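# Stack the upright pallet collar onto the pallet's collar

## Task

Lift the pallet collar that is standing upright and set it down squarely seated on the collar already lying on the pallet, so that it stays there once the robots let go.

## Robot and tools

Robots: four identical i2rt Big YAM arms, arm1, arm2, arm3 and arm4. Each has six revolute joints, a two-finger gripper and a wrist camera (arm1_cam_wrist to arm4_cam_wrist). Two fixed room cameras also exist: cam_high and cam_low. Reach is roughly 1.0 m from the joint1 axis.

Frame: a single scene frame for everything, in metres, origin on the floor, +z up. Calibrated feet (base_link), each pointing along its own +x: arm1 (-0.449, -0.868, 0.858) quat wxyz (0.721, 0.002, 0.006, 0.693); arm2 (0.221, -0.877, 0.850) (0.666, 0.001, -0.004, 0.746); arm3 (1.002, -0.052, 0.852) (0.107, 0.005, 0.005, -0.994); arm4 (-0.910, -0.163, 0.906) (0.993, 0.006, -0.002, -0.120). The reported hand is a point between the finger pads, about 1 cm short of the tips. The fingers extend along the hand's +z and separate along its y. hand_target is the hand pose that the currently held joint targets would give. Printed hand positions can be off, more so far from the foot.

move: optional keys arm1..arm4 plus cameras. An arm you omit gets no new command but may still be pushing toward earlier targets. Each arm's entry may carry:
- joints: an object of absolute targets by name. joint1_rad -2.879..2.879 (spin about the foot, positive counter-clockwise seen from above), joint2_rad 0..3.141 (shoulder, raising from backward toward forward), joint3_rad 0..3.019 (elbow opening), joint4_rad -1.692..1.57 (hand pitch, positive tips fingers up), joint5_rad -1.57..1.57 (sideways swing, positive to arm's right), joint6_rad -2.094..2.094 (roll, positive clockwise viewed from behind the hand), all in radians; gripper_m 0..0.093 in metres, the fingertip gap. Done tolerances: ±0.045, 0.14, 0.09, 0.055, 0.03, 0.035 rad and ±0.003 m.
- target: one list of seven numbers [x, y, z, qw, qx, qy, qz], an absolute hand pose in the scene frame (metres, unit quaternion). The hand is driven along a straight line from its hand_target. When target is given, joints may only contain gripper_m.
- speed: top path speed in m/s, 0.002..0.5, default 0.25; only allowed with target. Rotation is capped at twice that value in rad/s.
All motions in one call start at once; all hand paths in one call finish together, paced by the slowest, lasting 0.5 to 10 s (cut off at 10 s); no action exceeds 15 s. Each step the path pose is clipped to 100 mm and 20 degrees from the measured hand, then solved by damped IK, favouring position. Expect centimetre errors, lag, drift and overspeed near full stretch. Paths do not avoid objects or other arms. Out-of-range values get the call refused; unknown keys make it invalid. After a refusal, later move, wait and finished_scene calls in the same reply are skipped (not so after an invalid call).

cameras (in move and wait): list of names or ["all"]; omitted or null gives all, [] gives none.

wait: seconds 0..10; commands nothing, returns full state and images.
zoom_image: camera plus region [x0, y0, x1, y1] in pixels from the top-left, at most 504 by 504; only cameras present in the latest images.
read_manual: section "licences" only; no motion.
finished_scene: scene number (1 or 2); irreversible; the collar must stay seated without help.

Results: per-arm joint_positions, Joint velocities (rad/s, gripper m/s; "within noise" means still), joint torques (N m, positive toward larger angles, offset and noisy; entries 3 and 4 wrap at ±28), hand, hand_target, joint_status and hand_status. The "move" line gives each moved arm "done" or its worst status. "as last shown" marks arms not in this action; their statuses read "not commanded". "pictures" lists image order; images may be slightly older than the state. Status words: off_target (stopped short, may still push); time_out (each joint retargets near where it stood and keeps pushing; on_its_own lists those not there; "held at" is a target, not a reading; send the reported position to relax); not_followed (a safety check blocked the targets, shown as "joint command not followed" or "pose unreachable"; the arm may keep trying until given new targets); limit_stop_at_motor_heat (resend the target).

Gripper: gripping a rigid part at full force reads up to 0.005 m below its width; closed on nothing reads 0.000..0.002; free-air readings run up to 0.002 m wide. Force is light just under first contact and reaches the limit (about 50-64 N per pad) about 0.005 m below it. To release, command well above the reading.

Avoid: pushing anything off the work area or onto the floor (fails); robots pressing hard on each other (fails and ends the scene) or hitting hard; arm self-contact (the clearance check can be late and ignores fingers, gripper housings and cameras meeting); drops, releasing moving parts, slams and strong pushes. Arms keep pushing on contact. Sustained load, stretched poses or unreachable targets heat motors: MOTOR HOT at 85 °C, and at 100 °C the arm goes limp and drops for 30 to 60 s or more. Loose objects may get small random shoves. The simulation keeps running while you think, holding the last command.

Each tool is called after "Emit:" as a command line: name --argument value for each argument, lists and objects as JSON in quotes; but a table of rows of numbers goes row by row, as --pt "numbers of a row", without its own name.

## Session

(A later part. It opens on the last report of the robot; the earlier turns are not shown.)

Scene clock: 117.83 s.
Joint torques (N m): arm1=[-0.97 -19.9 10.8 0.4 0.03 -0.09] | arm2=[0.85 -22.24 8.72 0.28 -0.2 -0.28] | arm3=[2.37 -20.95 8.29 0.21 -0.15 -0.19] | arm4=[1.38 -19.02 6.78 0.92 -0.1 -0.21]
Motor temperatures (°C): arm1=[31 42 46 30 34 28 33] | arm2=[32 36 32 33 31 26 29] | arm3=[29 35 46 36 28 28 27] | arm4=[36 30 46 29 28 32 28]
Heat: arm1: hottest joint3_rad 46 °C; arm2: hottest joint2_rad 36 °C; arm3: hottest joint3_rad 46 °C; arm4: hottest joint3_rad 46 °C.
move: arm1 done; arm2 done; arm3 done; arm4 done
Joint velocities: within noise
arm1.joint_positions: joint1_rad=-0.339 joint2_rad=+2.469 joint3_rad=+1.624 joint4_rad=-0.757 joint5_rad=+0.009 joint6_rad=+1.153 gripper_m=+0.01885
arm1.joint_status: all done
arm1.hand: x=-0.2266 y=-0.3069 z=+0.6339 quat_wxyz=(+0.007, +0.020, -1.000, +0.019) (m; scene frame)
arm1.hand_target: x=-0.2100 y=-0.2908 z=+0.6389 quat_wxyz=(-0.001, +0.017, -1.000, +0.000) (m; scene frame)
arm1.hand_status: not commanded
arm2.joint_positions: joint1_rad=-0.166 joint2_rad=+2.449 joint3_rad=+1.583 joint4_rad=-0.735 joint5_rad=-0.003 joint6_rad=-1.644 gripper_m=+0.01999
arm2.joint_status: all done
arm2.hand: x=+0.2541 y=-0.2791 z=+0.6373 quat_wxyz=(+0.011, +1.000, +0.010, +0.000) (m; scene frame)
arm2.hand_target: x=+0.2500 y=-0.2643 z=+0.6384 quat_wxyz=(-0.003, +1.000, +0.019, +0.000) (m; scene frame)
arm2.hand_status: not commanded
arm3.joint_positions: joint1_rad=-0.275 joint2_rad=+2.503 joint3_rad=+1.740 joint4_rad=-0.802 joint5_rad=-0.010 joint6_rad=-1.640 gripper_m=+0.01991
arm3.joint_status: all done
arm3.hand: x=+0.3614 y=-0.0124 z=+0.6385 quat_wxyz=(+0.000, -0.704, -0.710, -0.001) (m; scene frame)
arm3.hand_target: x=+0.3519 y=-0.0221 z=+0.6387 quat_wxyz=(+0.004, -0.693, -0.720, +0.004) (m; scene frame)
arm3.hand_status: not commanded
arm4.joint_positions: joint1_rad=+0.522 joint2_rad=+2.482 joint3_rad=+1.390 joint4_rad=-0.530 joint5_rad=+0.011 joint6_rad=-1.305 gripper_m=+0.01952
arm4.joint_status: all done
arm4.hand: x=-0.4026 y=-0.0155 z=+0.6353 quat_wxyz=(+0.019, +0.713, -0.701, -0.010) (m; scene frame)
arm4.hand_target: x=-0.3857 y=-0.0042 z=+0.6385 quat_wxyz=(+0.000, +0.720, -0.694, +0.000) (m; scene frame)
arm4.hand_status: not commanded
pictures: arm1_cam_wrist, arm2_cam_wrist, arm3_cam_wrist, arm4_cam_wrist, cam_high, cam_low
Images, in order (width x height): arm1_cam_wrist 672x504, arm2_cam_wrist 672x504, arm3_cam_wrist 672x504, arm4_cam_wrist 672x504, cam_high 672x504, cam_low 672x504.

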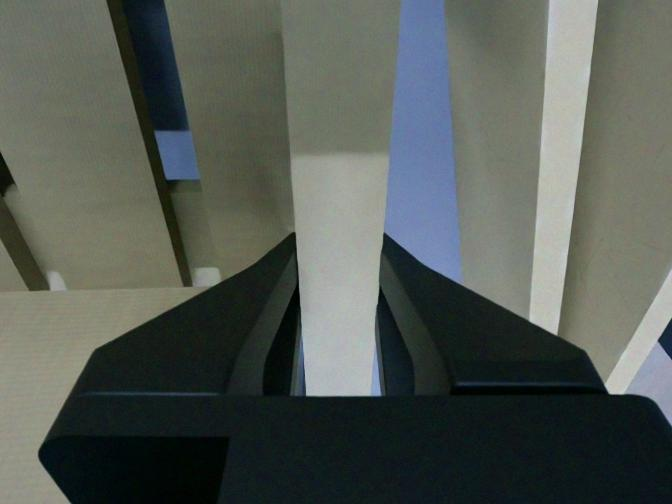

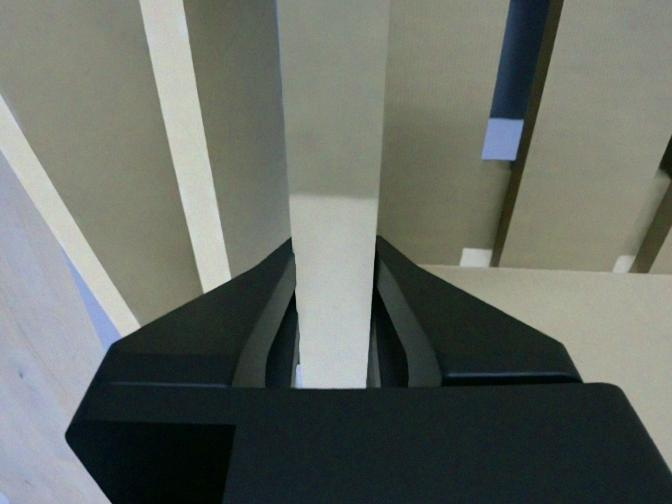

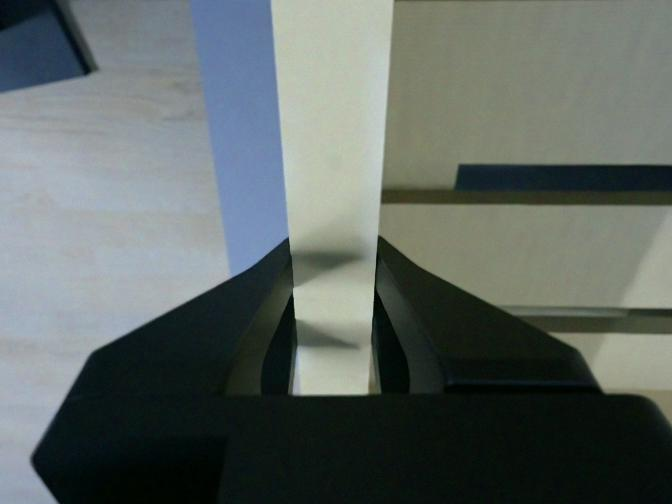

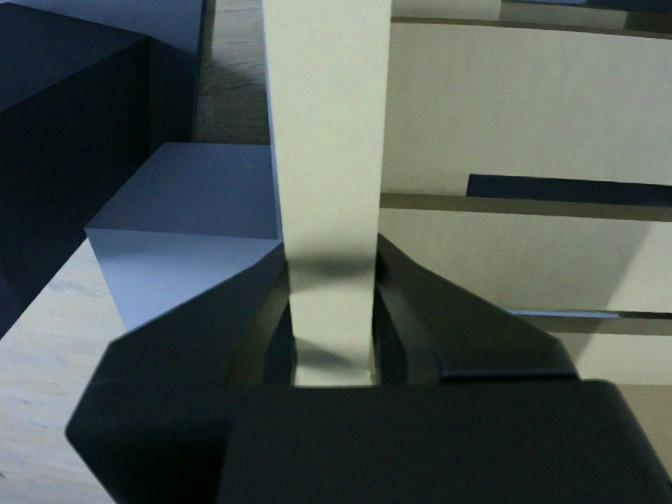

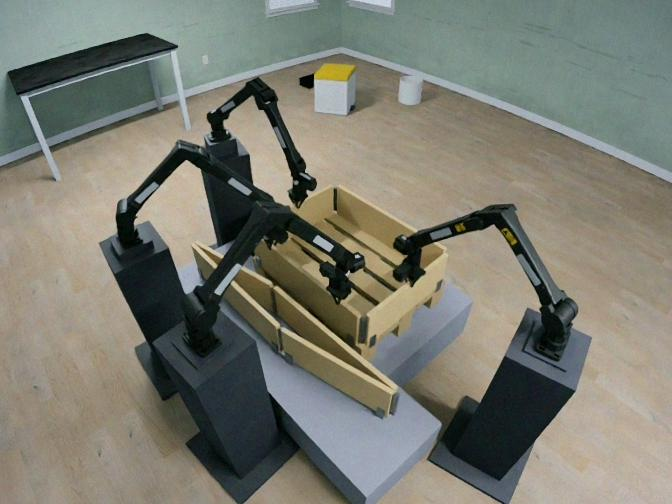

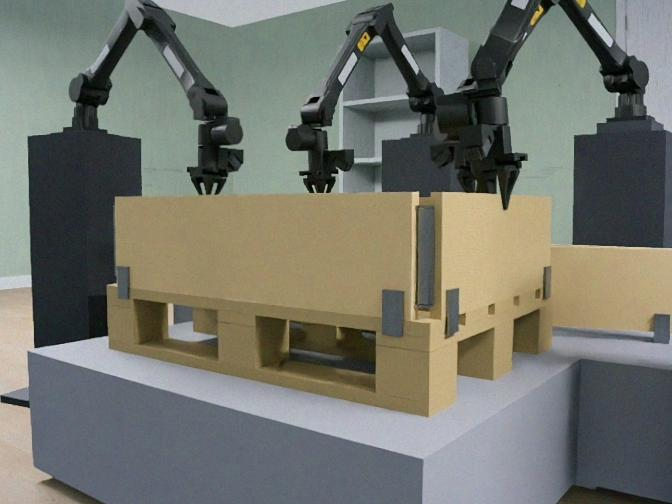

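Emit:
move --arm1 '{"joints":{"gripper_m":0.08}}' --arm2 '{"joints":{"gripper_m":0.08}}' --arm3 '{"joints":{"gripper_m":0.08}}' --arm4 '{"joints":{"gripper_m":0.08}}' --cameras '[]'

Emit:
move --arm1 '{"target":[-0.21,-0.31,0.82,0,0,1,0]}' --arm2 '{"target":[0.24,-0.30,0.82,0,1,0,0]}' --arm3 '{"target":[0.37,-0.02,0.82,0,0.6947,0.7193,0]}' --arm4 '{"target":[-0.40,-0.01,0.82,0,-0.7193,0.6947,0]}' --cameras '[]'

Emit:
move --arm1 '{"target":[-0.15,-0.515,0.65,0,0.0262,0.9997,0]}' --arm2 '{"target":[0.12,-0.53,0.65,0,0.9997,-0.0262,0]}' --arm3 '{"target":[0.46,-0.48,0.65,0,0.9945,0.1045,0]}' --arm4 '{"target":[-0.40,-0.45,0.65,0,-0.1045,0.9945,0]}'

Scene clock: 136.90 s.
Joint torques (N m): arm1=[-0.97 -19.96 10.8 0.4 0.03 -0.09] | arm2=[0.85 -22.18 8.7 0.27 -0.19 -0.28] | arm3=[2.37 -20.89 8.27 0.24 -0.15 -0.2] | arm4=[1.32 -19.19 6.75 0.88 -0.1 -0.21]
Motor temperatures (°C): arm1=[31 43 46 30 34 28 34] | arm2=[32 37 32 33 31 26 30] | arm3=[29 37 45 36 28 28 29] | arm4=[35 31 45 29 28 32 29]
Heat: arm1: hottest joint3_rad 46 °C; arm2: hottest joint2_rad 37 °C; arm3: hottest joint3_rad 45 °C; arm4: hottest joint3_rad 45 °C.
move: arm1 done; arm2 done; arm3 done; arm4 done
Joint velocities: within noise
arm1.joint_positions: joint1_rad=-0.339 joint2_rad=+2.469 joint3_rad=+1.624 joint4_rad=-0.757 joint5_rad=+0.009 joint6_rad=+1.153 gripper_m=+0.07980
arm1.joint_status: all done
arm1.hand: x=-0.2266 y=-0.3069 z=+0.6339 quat_wxyz=(+0.007, +0.020, -1.000, +0.019) (m; scene frame)
arm1.hand_target: x=-0.2100 y=-0.2908 z=+0.6389 quat_wxyz=(-0.001, +0.017, -1.000, +0.000) (m; scene frame)
arm1.hand_status: not commanded
arm2.joint_positions: joint1_rad=-0.166 joint2_rad=+2.449 joint3_rad=+1.583 joint4_rad=-0.741 joint5_rad=-0.003 joint6_rad=-1.643 gripper_m=+0.07983
arm2.joint_status: all done
arm2.hand: x=+0.2538 y=-0.2806 z=+0.6374 quat_wxyz=(+0.014, +1.000, +0.010, +0.000) (m; scene frame)
arm2.hand_target: x=+0.2497 y=-0.2658 z=+0.6384 quat_wxyz=(+0.000, +1.000, +0.019, +0.000) (m; scene frame)
arm2.hand_status: not commanded
arm3.joint_positions: joint1_rad=-0.275 joint2_rad=+2.504 joint3_rad=+1.740 joint4_rad=-0.814 joint5_rad=-0.010 joint6_rad=-1.640 gripper_m=+0.07987
arm3.joint_status: all done
arm3.hand: x=+0.3647 y=-0.0126 z=+0.6381 quat_wxyz=(-0.005, -0.704, -0.710, -0.006) (m; scene frame)
arm3.hand_target: x=+0.3550 y=-0.0222 z=+0.6385 quat_wxyz=(+0.000, -0.694, -0.720, -0.001) (m; scene frame)
arm3.hand_status: not commanded
arm4.joint_positions: joint1_rad=+0.522 joint2_rad=+2.482 joint3_rad=+1.391 joint4_rad=-0.528 joint5_rad=+0.011 joint6_rad=-1.305 gripper_m=+0.07985
arm4.joint_status: all done
arm4.hand: x=-0.4018 y=-0.0152 z=+0.6355 quat_wxyz=(+0.018, +0.713, -0.701, -0.009) (m; scene frame)
arm4.hand_target: x=-0.3858 y=-0.0042 z=+0.6385 quat_wxyz=(+0.000, +0.720, -0.694, +0.000) (m; scene frame)
arm4.hand_status: not commanded
pictures: none
No camera images: "cameras" was empty.

Scene clock: 138.53 s.
Joint torques (N m): arm1=[-1.08 -20.25 8.5 -0.32 -0.02 0.12] | arm2=[0.85 -21.36 7.94 -0.4 -0.2 -0.05] | arm3=[1.85 -20.72 7.68 0.01 -0.18 -0.21] | arm4=[1.32 -18.96 6.71 0.01 -0.09 -0.18]
Motor temperatures (°C): arm1=[31 43 46 30 34 28 34] | arm2=[32 37 32 33 31 26 30] | arm3=[29 37 45 36 28 28 28] | arm4=[35 31 45 29 28 32 29]
Heat: arm1: hottest joint3_rad 46 °C; arm2: hottest joint2_rad 37 °C; arm3: hottest joint3_rad 45 °C; arm4: hottest joint3_rad 45 °C.
move: arm1 off_target; arm2 done; arm3 done; arm4 done
Joint velocities: within noise
arm1.joint_positions: joint1_rad=-0.348 joint2_rad=+2.141 joint3_rad=+1.583 joint4_rad=-0.996 joint5_rad=+0.009 joint6_rad=+1.153 gripper_m=+0.07991
arm1.joint_status: not commanded
arm1.hand: x=-0.2176 y=-0.3029 z=+0.8166 quat_wxyz=(-0.002, +0.015, -1.000, -0.003) (m; scene frame)
arm1.hand_target: x=-0.2102 y=-0.3099 z=+0.8198 quat_wxyz=(+0.000, +0.003, -1.000, +0.000) (m; scene frame)
arm1.hand_status: off_target (0.011 m and 1.8 deg from the pose sent, 0.187 m and 3.3 deg at the start)
arm2.joint_positions: joint1_rad=-0.154 joint2_rad=+2.079 joint3_rad=+1.468 joint4_rad=-0.962 joint5_rad=-0.003 joint6_rad=-1.624 gripper_m=+0.07993
arm2.joint_status: not commanded
arm2.hand: x=+0.2449 y=-0.2993 z=+0.8168 quat_wxyz=(-0.002, +1.000, +0.007, +0.001) (m; scene frame)
arm2.hand_target: x=+0.2402 y=-0.2998 z=+0.8201 quat_wxyz=(+0.000, +1.000, +0.004, +0.000) (m; scene frame)
arm2.hand_status: done (0.006 m and 0.8 deg from the pose sent, 0.184 m and 2.0 deg at the start)
arm3.joint_positions: joint1_rad=-0.275 joint2_rad=+2.186 joint3_rad=+1.689 joint4_rad=-1.058 joint5_rad=-0.010 joint6_rad=-1.640 gripper_m=+0.07996
arm3.joint_status: not commanded
arm3.hand: x=+0.3683 y=-0.0149 z=+0.8193 quat_wxyz=(+0.003, -0.704, -0.710, +0.002) (m; scene frame)
arm3.hand_target: x=+0.3697 y=-0.0199 z=+0.8202 quat_wxyz=(+0.000, -0.696, -0.718, +0.000) (m; scene frame)
arm3.hand_status: done (0.005 m and 1.5 deg from the pose sent, 0.182 m and 1.7 deg at the start)
arm4.joint_positions: joint1_rad=+0.522 joint2_rad=+2.095 joint3_rad=+1.287 joint4_rad=-0.771 joint5_rad=+0.011 joint6_rad=-1.305 gripper_m=+0.07995
arm4.joint_status: not commanded
arm4.hand: x=-0.3974 y=-0.0158 z=+0.8140 quat_wxyz=(-0.001, +0.713, -0.701, +0.001) (m; scene frame)
arm4.hand_target: x=-0.3996 y=-0.0100 z=+0.8200 quat_wxyz=(-0.001, +0.719, -0.695, +0.000) (m; scene frame)
arm4.hand_status: done (0.009 m and 1.1 deg from the pose sent, 0.185 m and 2.5 deg at the start)
pictures: none
No camera images: "cameras" was empty.

Scene clock: 142.37 s.
Joint torques (N m): arm1=[-0.85 -14.86 4.25 0.7 -0.08 -0.11] | arm2=[0.67 -13.33 2.19 0.53 -0.2 -0.06] | arm3=[1.96 -21.36 10.24 -0.01 0.08 0.1] | arm4=[0.5 -19.49 8.25 -0.03 -0.01 0]
Motor temperatures (°C): arm1=[31 44 45 30 34 28 33] | arm2=[32 37 32 33 31 26 30] | arm3=[29 37 45 36 28 28 28] | arm4=[35 31 44 29 28 32 29]
Heat: arm1: hottest joint3_rad 45 °C; arm2: hottest joint2_rad 37 °C; arm3: hottest joint3_rad 45 °C; arm4: hottest joint3_rad 44 °C.
move: arm1 done; arm2 done; arm3 off_target; arm4 off_target
Joint velocities: within noise
arm1.joint_positions: joint1_rad=-0.651 joint2_rad=+2.206 joint3_rad=+1.079 joint4_rad=-0.427 joint5_rad=+0.005 joint6_rad=+0.939 gripper_m=+0.07991
arm1.joint_status: not commanded
arm1.hand: x=-0.1520 y=-0.5079 z=+0.6568 quat_wxyz=(-0.002, -0.029, -1.000, -0.003) (m; scene frame)
arm1.hand_target: x=-0.1504 y=-0.5144 z=+0.6502 quat_wxyz=(+0.001, -0.029, -1.000, -0.001) (m; scene frame)
arm1.hand_status: done (0.010 m and 0.5 deg from the pose sent, 0.278 m and 4.8 deg at the start)
arm2.joint_positions: joint1_rad=+0.167 joint2_rad=+2.110 joint3_rad=+0.772 joint4_rad=-0.236 joint5_rad=-0.003 joint6_rad=-1.246 gripper_m=+0.07994
arm2.joint_status: not commanded
arm2.hand: x=+0.1220 y=-0.5274 z=+0.6548 quat_wxyz=(-0.002, +1.000, -0.022, +0.001) (m; scene frame)
arm2.hand_target: x=+0.1204 y=-0.5299 z=+0.6501 quat_wxyz=(-0.001, +1.000, -0.026, +0.001) (m; scene frame)
arm2.hand_status: done (0.006 m and 0.5 deg from the pose sent, 0.311 m and 3.8 deg at the start)
arm3.joint_positions: joint1_rad=+0.450 joint2_rad=+2.557 joint3_rad=+1.918 joint4_rad=-0.928 joint5_rad=-0.010 joint6_rad=+0.432 gripper_m=+0.07997
arm3.joint_status: not commanded
arm3.hand: x=+0.4675 y=-0.4720 z=+0.6515 quat_wxyz=(+0.000, -0.993, -0.116, -0.006) (m; scene frame)
arm3.hand_target: x=+0.4607 y=-0.4802 z=+0.6501 quat_wxyz=(-0.002, -0.994, -0.110, +0.000) (m; scene frame)
arm3.hand_status: off_target (0.011 m and 1.5 deg from the pose sent, 0.503 m and 78.6 deg at the start)
arm4.joint_positions: joint1_rad=-0.271 joint2_rad=+2.487 joint3_rad=+1.505 joint4_rad=-0.602 joint5_rad=+0.011 joint6_rad=-0.742 gripper_m=+0.07996
arm4.joint_status: not commanded
arm4.hand: x=-0.4103 y=-0.4420 z=+0.6495 quat_wxyz=(+0.005, +0.115, -0.993, -0.005) (m; scene frame)
arm4.hand_target: x=-0.4009 y=-0.4489 z=+0.6502 quat_wxyz=(+0.001, +0.108, -0.994, -0.002) (m; scene frame)
arm4.hand_status: off_target (0.013 m and 1.5 deg from the pose sent, 0.464 m and 78.9 deg at the start)
pictures: arm1_cam_wrist, arm2_cam_wrist, arm3_cam_wrist, arm4_cam_wrist, cam_high, cam_low
Images, in order (width x height): arm1_cam_wrist 672x504, arm2_cam_wrist 672x504, arm3_cam_wrist 672x504, arm4_cam_wrist 672x504, cam_high 672x504, cam_low 672x504.

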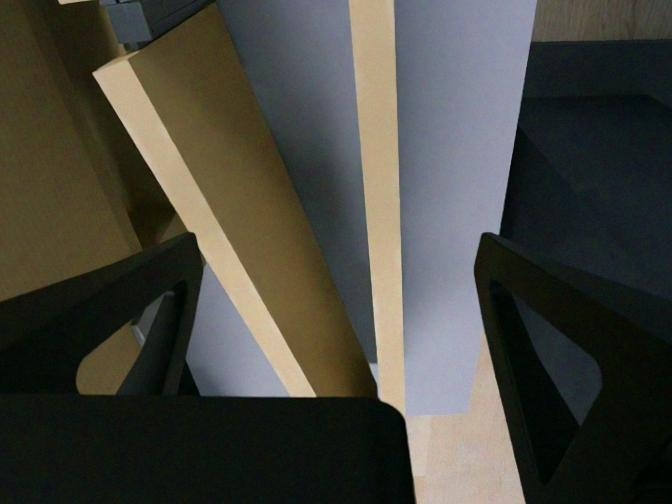

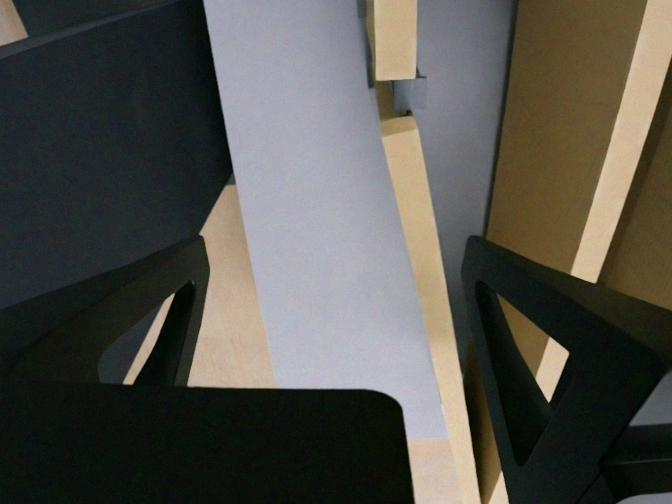

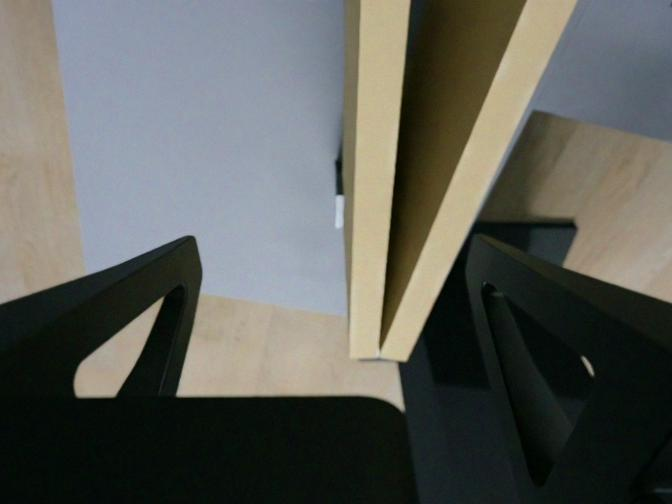

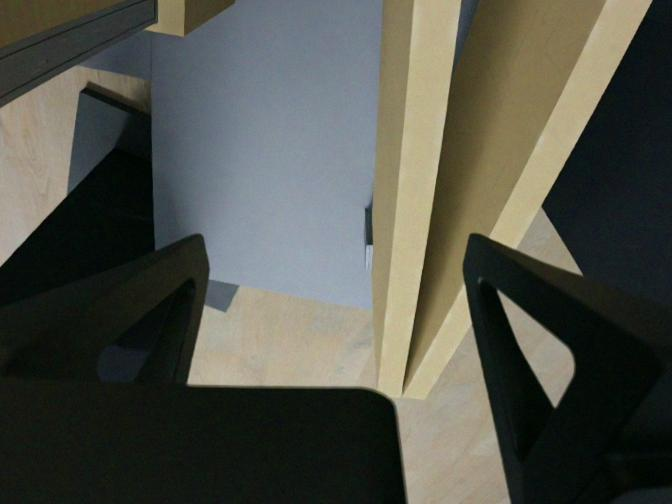

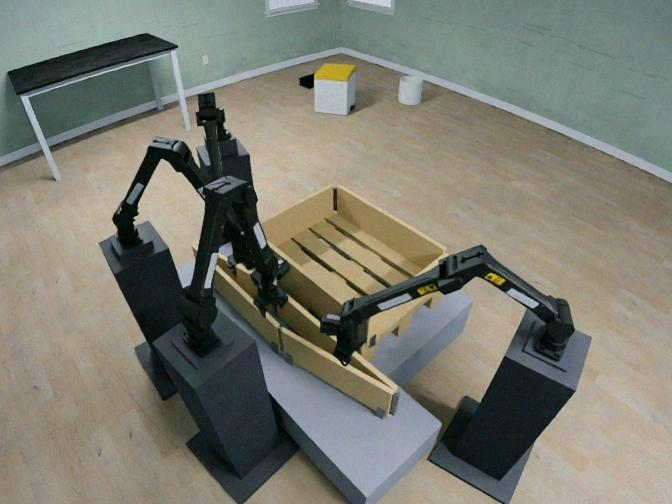

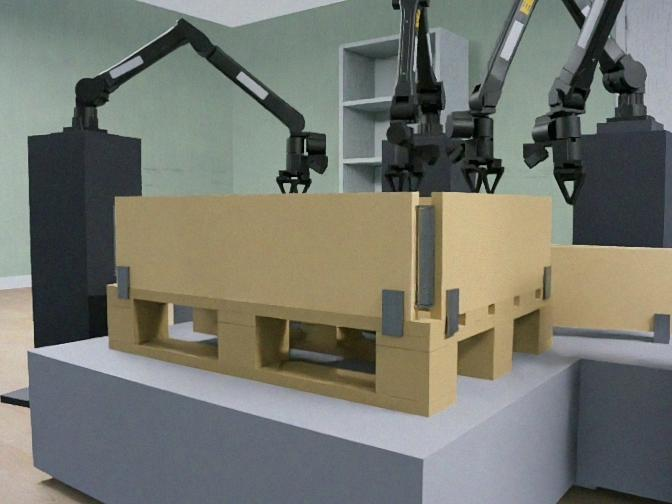

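Emit:
move --arm1 '{"target":[-0.205,-0.536,0.595,0,-0.02,0.9998,0],"speed":0.15,"joints":{"gripper_m":0.055}}' --arm2 '{"target":[0.06,-0.497,0.595,0,0.9998,0.02,0],"speed":0.15,"joints":{"gripper_m":0.055}}' --arm3 '{"target":[0.375,-0.474,0.595,0,0.9925,0.1219,0],"speed":0.15,"joints":{"gripper_m":0.055}}' --arm4 '{"target":[-0.395,-0.485,0.595,0,-0.1219,0.9925,0],"speed":0.15,"joints":{"gripper_m":0.055}}'

Scene clock: 172.77 s.
Joint torques (N m): arm1=[0.91 -14.04 2.32 0.69 0.07 -0.11] | arm2=[0.5 -15.33 3.45 0.25 -0.26 -0.06] | arm3=[0.91 -23.82 11.52 0.03 0.04 -0.23] | arm4=[-0.21 -20.37 8.13 0.21 0.03 -0.24]
Motor temperatures (°C): arm1=[31 44 41 30 33 28 32] | arm2=[32 35 30 32 31 26 29] | arm3=[29 38 45 35 28 28 28] | arm4=[35 32 43 29 28 31 28]
Heat: arm1: hottest joint2_rad 44 °C; arm2: hottest joint2_rad 35 °C; arm3: hottest joint3_rad 45 °C; arm4: hottest joint3_rad 43 °C.
move: arm1 done; arm2 done; arm3 done; arm4 off_target
Joint velocities: within noise
arm1.joint_positions: joint1_rad=-0.608 joint2_rad=+2.311 joint3_rad=+0.973 joint4_rad=-0.221 joint5_rad=+0.006 joint6_rad=+0.908 gripper_m=+0.05511
arm1.joint_status: all done
arm1.hand: x=-0.1988 y=-0.5363 z=+0.6000 quat_wxyz=(-0.001, +0.008, -1.000, +0.000) (m; scene frame)
arm1.hand_target: x=-0.2050 y=-0.5365 z=+0.5951 quat_wxyz=(+0.000, +0.020, -1.000, +0.001) (m; scene frame)
arm1.hand_status: done (0.008 m and 1.4 deg from the pose sent, 0.086 m and 5.6 deg at the start)
arm2.joint_positions: joint1_rad=+0.287 joint2_rad=+2.302 joint3_rad=+0.952 joint4_rad=-0.230 joint5_rad=-0.003 joint6_rad=-1.219 gripper_m=+0.05509
arm2.joint_status: all done
arm2.hand: x=+0.0639 y=-0.5004 z=+0.6002 quat_wxyz=(+0.001, +1.000, +0.025, +0.003) (m; scene frame)
arm2.hand_target: x=+0.0603 y=-0.4969 z=+0.5951 quat_wxyz=(+0.000, +1.000, +0.020, +0.000) (m; scene frame)
arm2.hand_status: done (0.007 m and 0.6 deg from the pose sent, 0.091 m and 4.9 deg at the start)
arm3.joint_positions: joint1_rad=+0.382 joint2_rad=+2.883 joint3_rad=+2.442 joint4_rad=-1.130 joint5_rad=-0.007 joint6_rad=+0.374 gripper_m=+0.05507
arm3.joint_status: all done
arm3.hand: x=+0.3841 y=-0.4718 z=+0.5947 quat_wxyz=(+0.002, -0.994, -0.111, -0.007) (m; scene frame)
arm3.hand_target: x=+0.3752 y=-0.4741 z=+0.5954 quat_wxyz=(-0.001, -0.993, -0.117, +0.001) (m; scene frame)
arm3.hand_status: done (0.009 m and 1.5 deg from the pose sent, 0.108 m and 1.0 deg at the start)
arm4.joint_positions: joint1_rad=-0.314 joint2_rad=+2.642 joint3_rad=+1.658 joint4_rad=-0.602 joint5_rad=+0.013 joint6_rad=-0.783 gripper_m=+0.05507
arm4.joint_status: all done
arm4.hand: x=-0.4039 y=-0.4738 z=+0.5938 quat_wxyz=(+0.006, +0.115, -0.993, -0.006) (m; scene frame)
arm4.hand_target: x=-0.3954 y=-0.4848 z=+0.5952 quat_wxyz=(+0.000, +0.117, -0.993, +0.000) (m; scene frame)
arm4.hand_status: off_target (0.014 m and 1.3 deg from the pose sent, 0.071 m and 1.1 deg at the start)
pictures: arm1_cam_wrist, arm2_cam_wrist, arm3_cam_wrist, arm4_cam_wrist, cam_high, cam_low
Images, in order (width x height): arm1_cam_wrist 672x504, arm2_cam_wrist 672x504, arm3_cam_wrist 672x504, arm4_cam_wrist 672x504, cam_high 672x504, cam_low 672x504.

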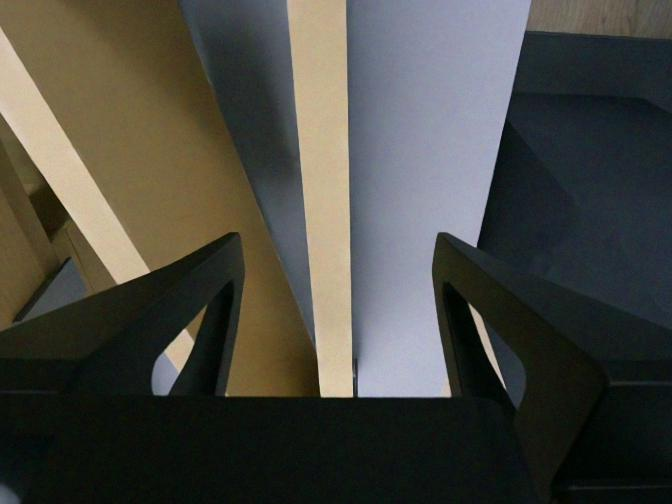

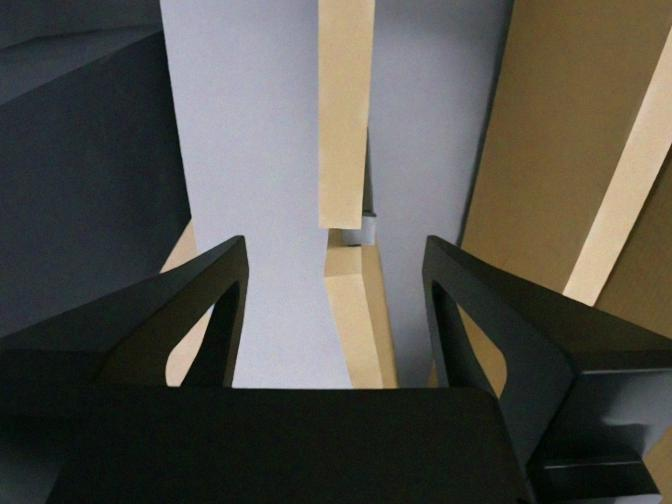

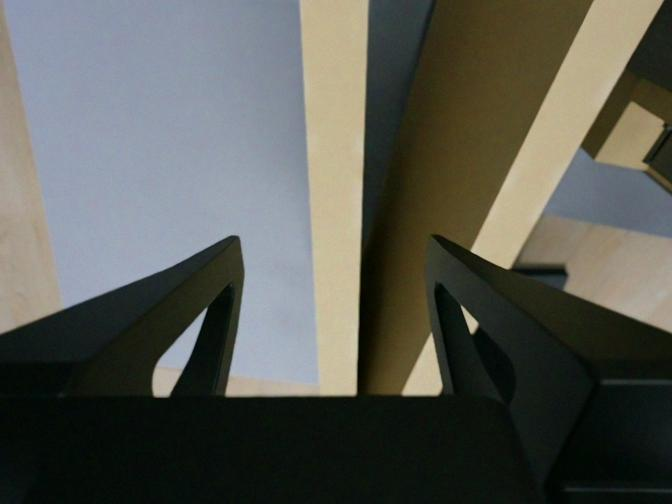

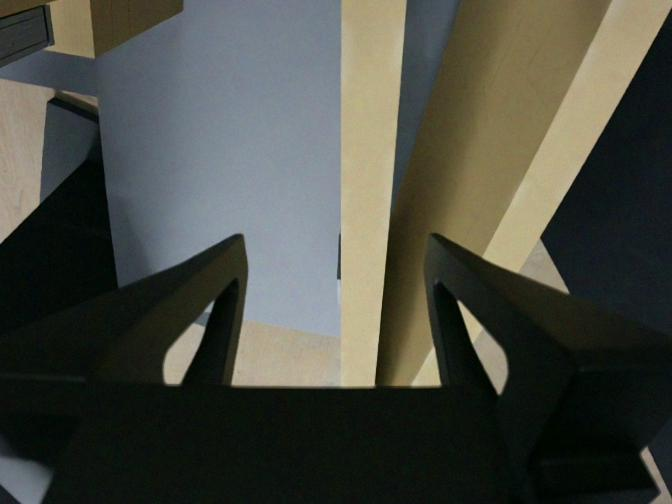

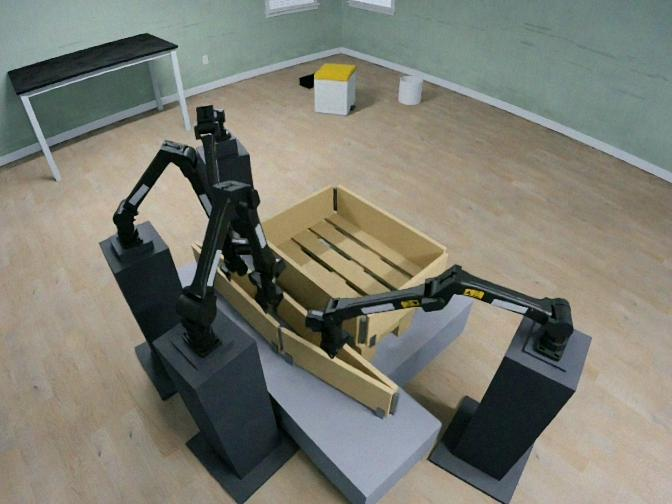

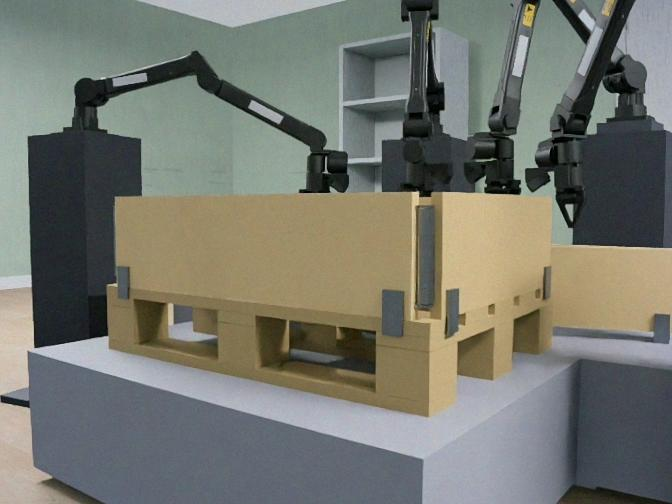

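Emit:
move --arm1 '{"target":[-0.205,-0.530,0.528,0,-0.03,0.9996,0],"speed":0.1}' --arm2 '{"target":[0.044,-0.494,0.528,0,0.9998,0.02,0],"speed":0.1}' --arm3 '{"target":[0.375,-0.474,0.533,0,0.9925,0.1219,0],"speed":0.1}' --arm4 '{"target":[-0.395,-0.499,0.533,0,-0.1219,0.9925,0],"speed":0.1}'

Scene clock: 183.93 s.
Joint torques (N m): arm1=[1.44 -14.45 3.12 0.66 0.01 -0.1] | arm2=[0.62 -16.56 2.35 0.5 -0.29 -0.06] | arm3=[1.03 -23.94 11.66 -0.03 0.07 -0.22] | arm4=[-0.44 -20.95 7.83 0.84 0.02 -0.23]
Motor temperatures (°C): arm1=[31 43 40 30 33 28 32] | arm2=[32 35 30 32 30 26 29] | arm3=[29 41 47 35 28 28 28] | arm4=[35 32 43 29 28 31 28]
Heat: arm1: hottest joint2_rad 43 °C; arm2: hottest joint2_rad 35 °C; arm3: hottest joint3_rad 47 °C; arm4: hottest joint3_rad 43 °C.
move: arm1 off_target; arm2 done; arm3 done; arm4 off_target
Joint velocities: within noise
arm1.joint_positions: joint1_rad=-0.604 joint2_rad=+2.495 joint3_rad=+1.054 joint4_rad=-0.135 joint5_rad=+0.006 joint6_rad=+0.896 gripper_m=+0.05511
arm1.joint_status: not commanded
arm1.hand: x=-0.2041 y=-0.5401 z=+0.5330 quat_wxyz=(+0.005, +0.016, -1.000, +0.006) (m; scene frame)
arm1.hand_target: x=-0.2051 y=-0.5302 z=+0.5283 quat_wxyz=(+0.000, +0.030, -1.000, +0.000) (m; scene frame)
arm1.hand_status: off_target (0.011 m and 1.8 deg from the pose sent, 0.073 m and 2.5 deg at the start)
arm2.joint_positions: joint1_rad=+0.319 joint2_rad=+2.492 joint3_rad=+1.068 joint4_rad=-0.158 joint5_rad=-0.004 joint6_rad=-1.187 gripper_m=+0.05509
arm2.joint_status: not commanded
arm2.hand: x=+0.0477 y=-0.4952 z=+0.5334 quat_wxyz=(+0.002, +1.000, +0.024, +0.002) (m; scene frame)
arm2.hand_target: x=+0.0438 y=-0.4938 z=+0.5281 quat_wxyz=(-0.001, +1.000, +0.020, -0.001) (m; scene frame)
arm2.hand_status: done (0.007 m and 0.6 deg from the pose sent, 0.075 m and 0.6 deg at the start)
arm3.joint_positions: joint1_rad=+0.382 joint2_rad=+3.057 joint3_rad=+2.633 joint4_rad=-1.147 joint5_rad=-0.005 joint6_rad=+0.366 gripper_m=+0.05507
arm3.joint_status: not commanded
arm3.hand: x=+0.3823 y=-0.4724 z=+0.5339 quat_wxyz=(+0.003, -0.993, -0.115, -0.006) (m; scene frame)
arm3.hand_target: x=+0.3754 y=-0.4735 z=+0.5333 quat_wxyz=(+0.000, -0.993, -0.121, +0.001) (m; scene frame)
arm3.hand_status: done (0.008 m and 1.1 deg from the pose sent, 0.062 m and 1.5 deg at the start)
arm4.joint_positions: joint1_rad=-0.331 joint2_rad=+2.798 joint3_rad=+1.793 joint4_rad=-0.602 joint5_rad=+0.013 joint6_rad=-0.814 gripper_m=+0.05507
arm4.joint_status: not commanded
arm4.hand: x=-0.4065 y=-0.4833 z=+0.5315 quat_wxyz=(+0.014, +0.122, -0.992, -0.012) (m; scene frame)
arm4.hand_target: x=-0.3954 y=-0.4988 z=+0.5337 quat_wxyz=(+0.000, +0.122, -0.993, +0.000) (m; scene frame)
arm4.hand_status: off_target (0.019 m and 2.1 deg from the pose sent, 0.066 m and 1.3 deg at the start)
pictures: arm1_cam_wrist, arm2_cam_wrist, arm3_cam_wrist, arm4_cam_wrist, cam_high, cam_low
Images, in order (width x height): arm1_cam_wrist 672x504, arm2_cam_wrist 672x504, arm3_cam_wrist 672x504, arm4_cam_wrist 672x504, cam_high 672x504, cam_low 672x504.

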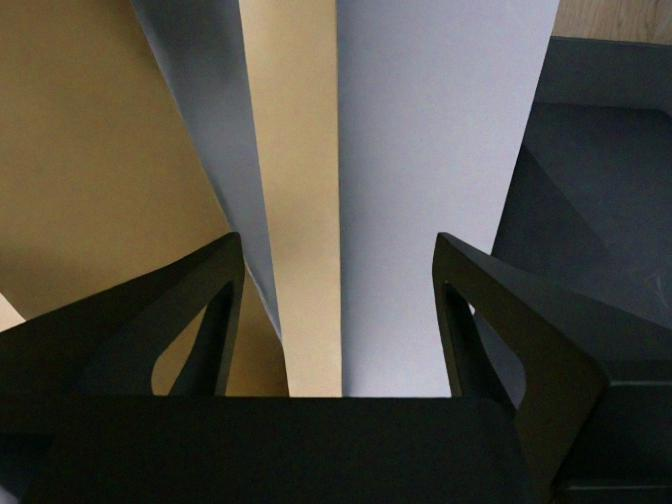

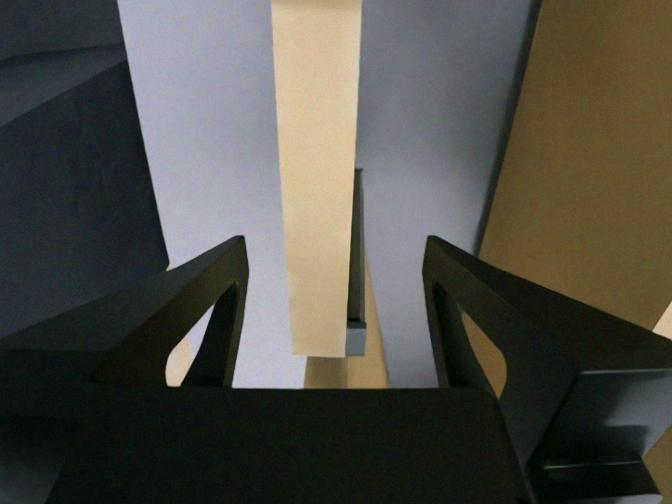

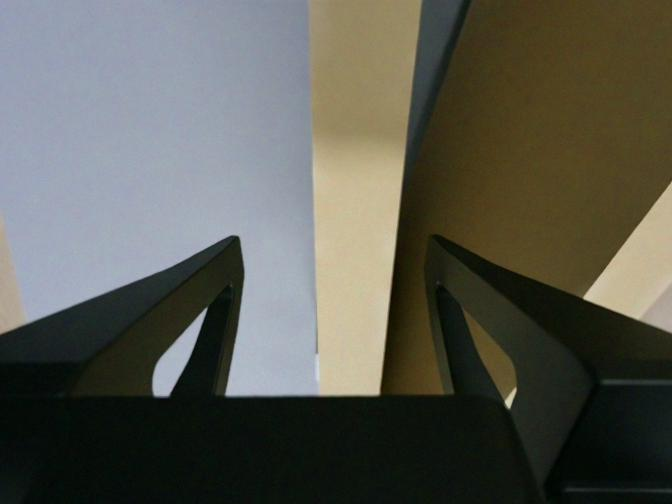

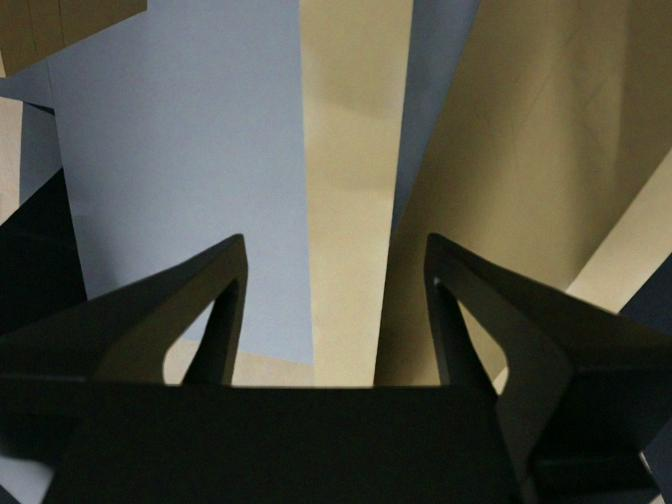

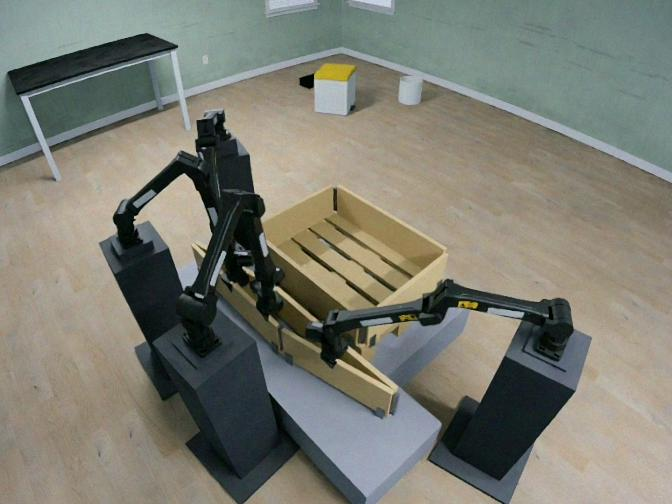

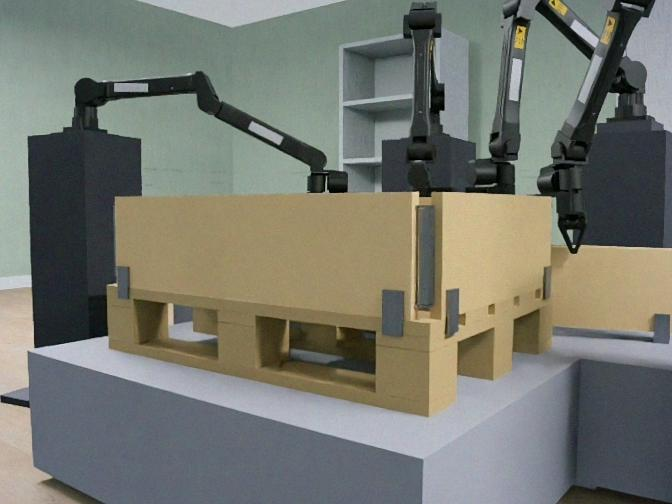

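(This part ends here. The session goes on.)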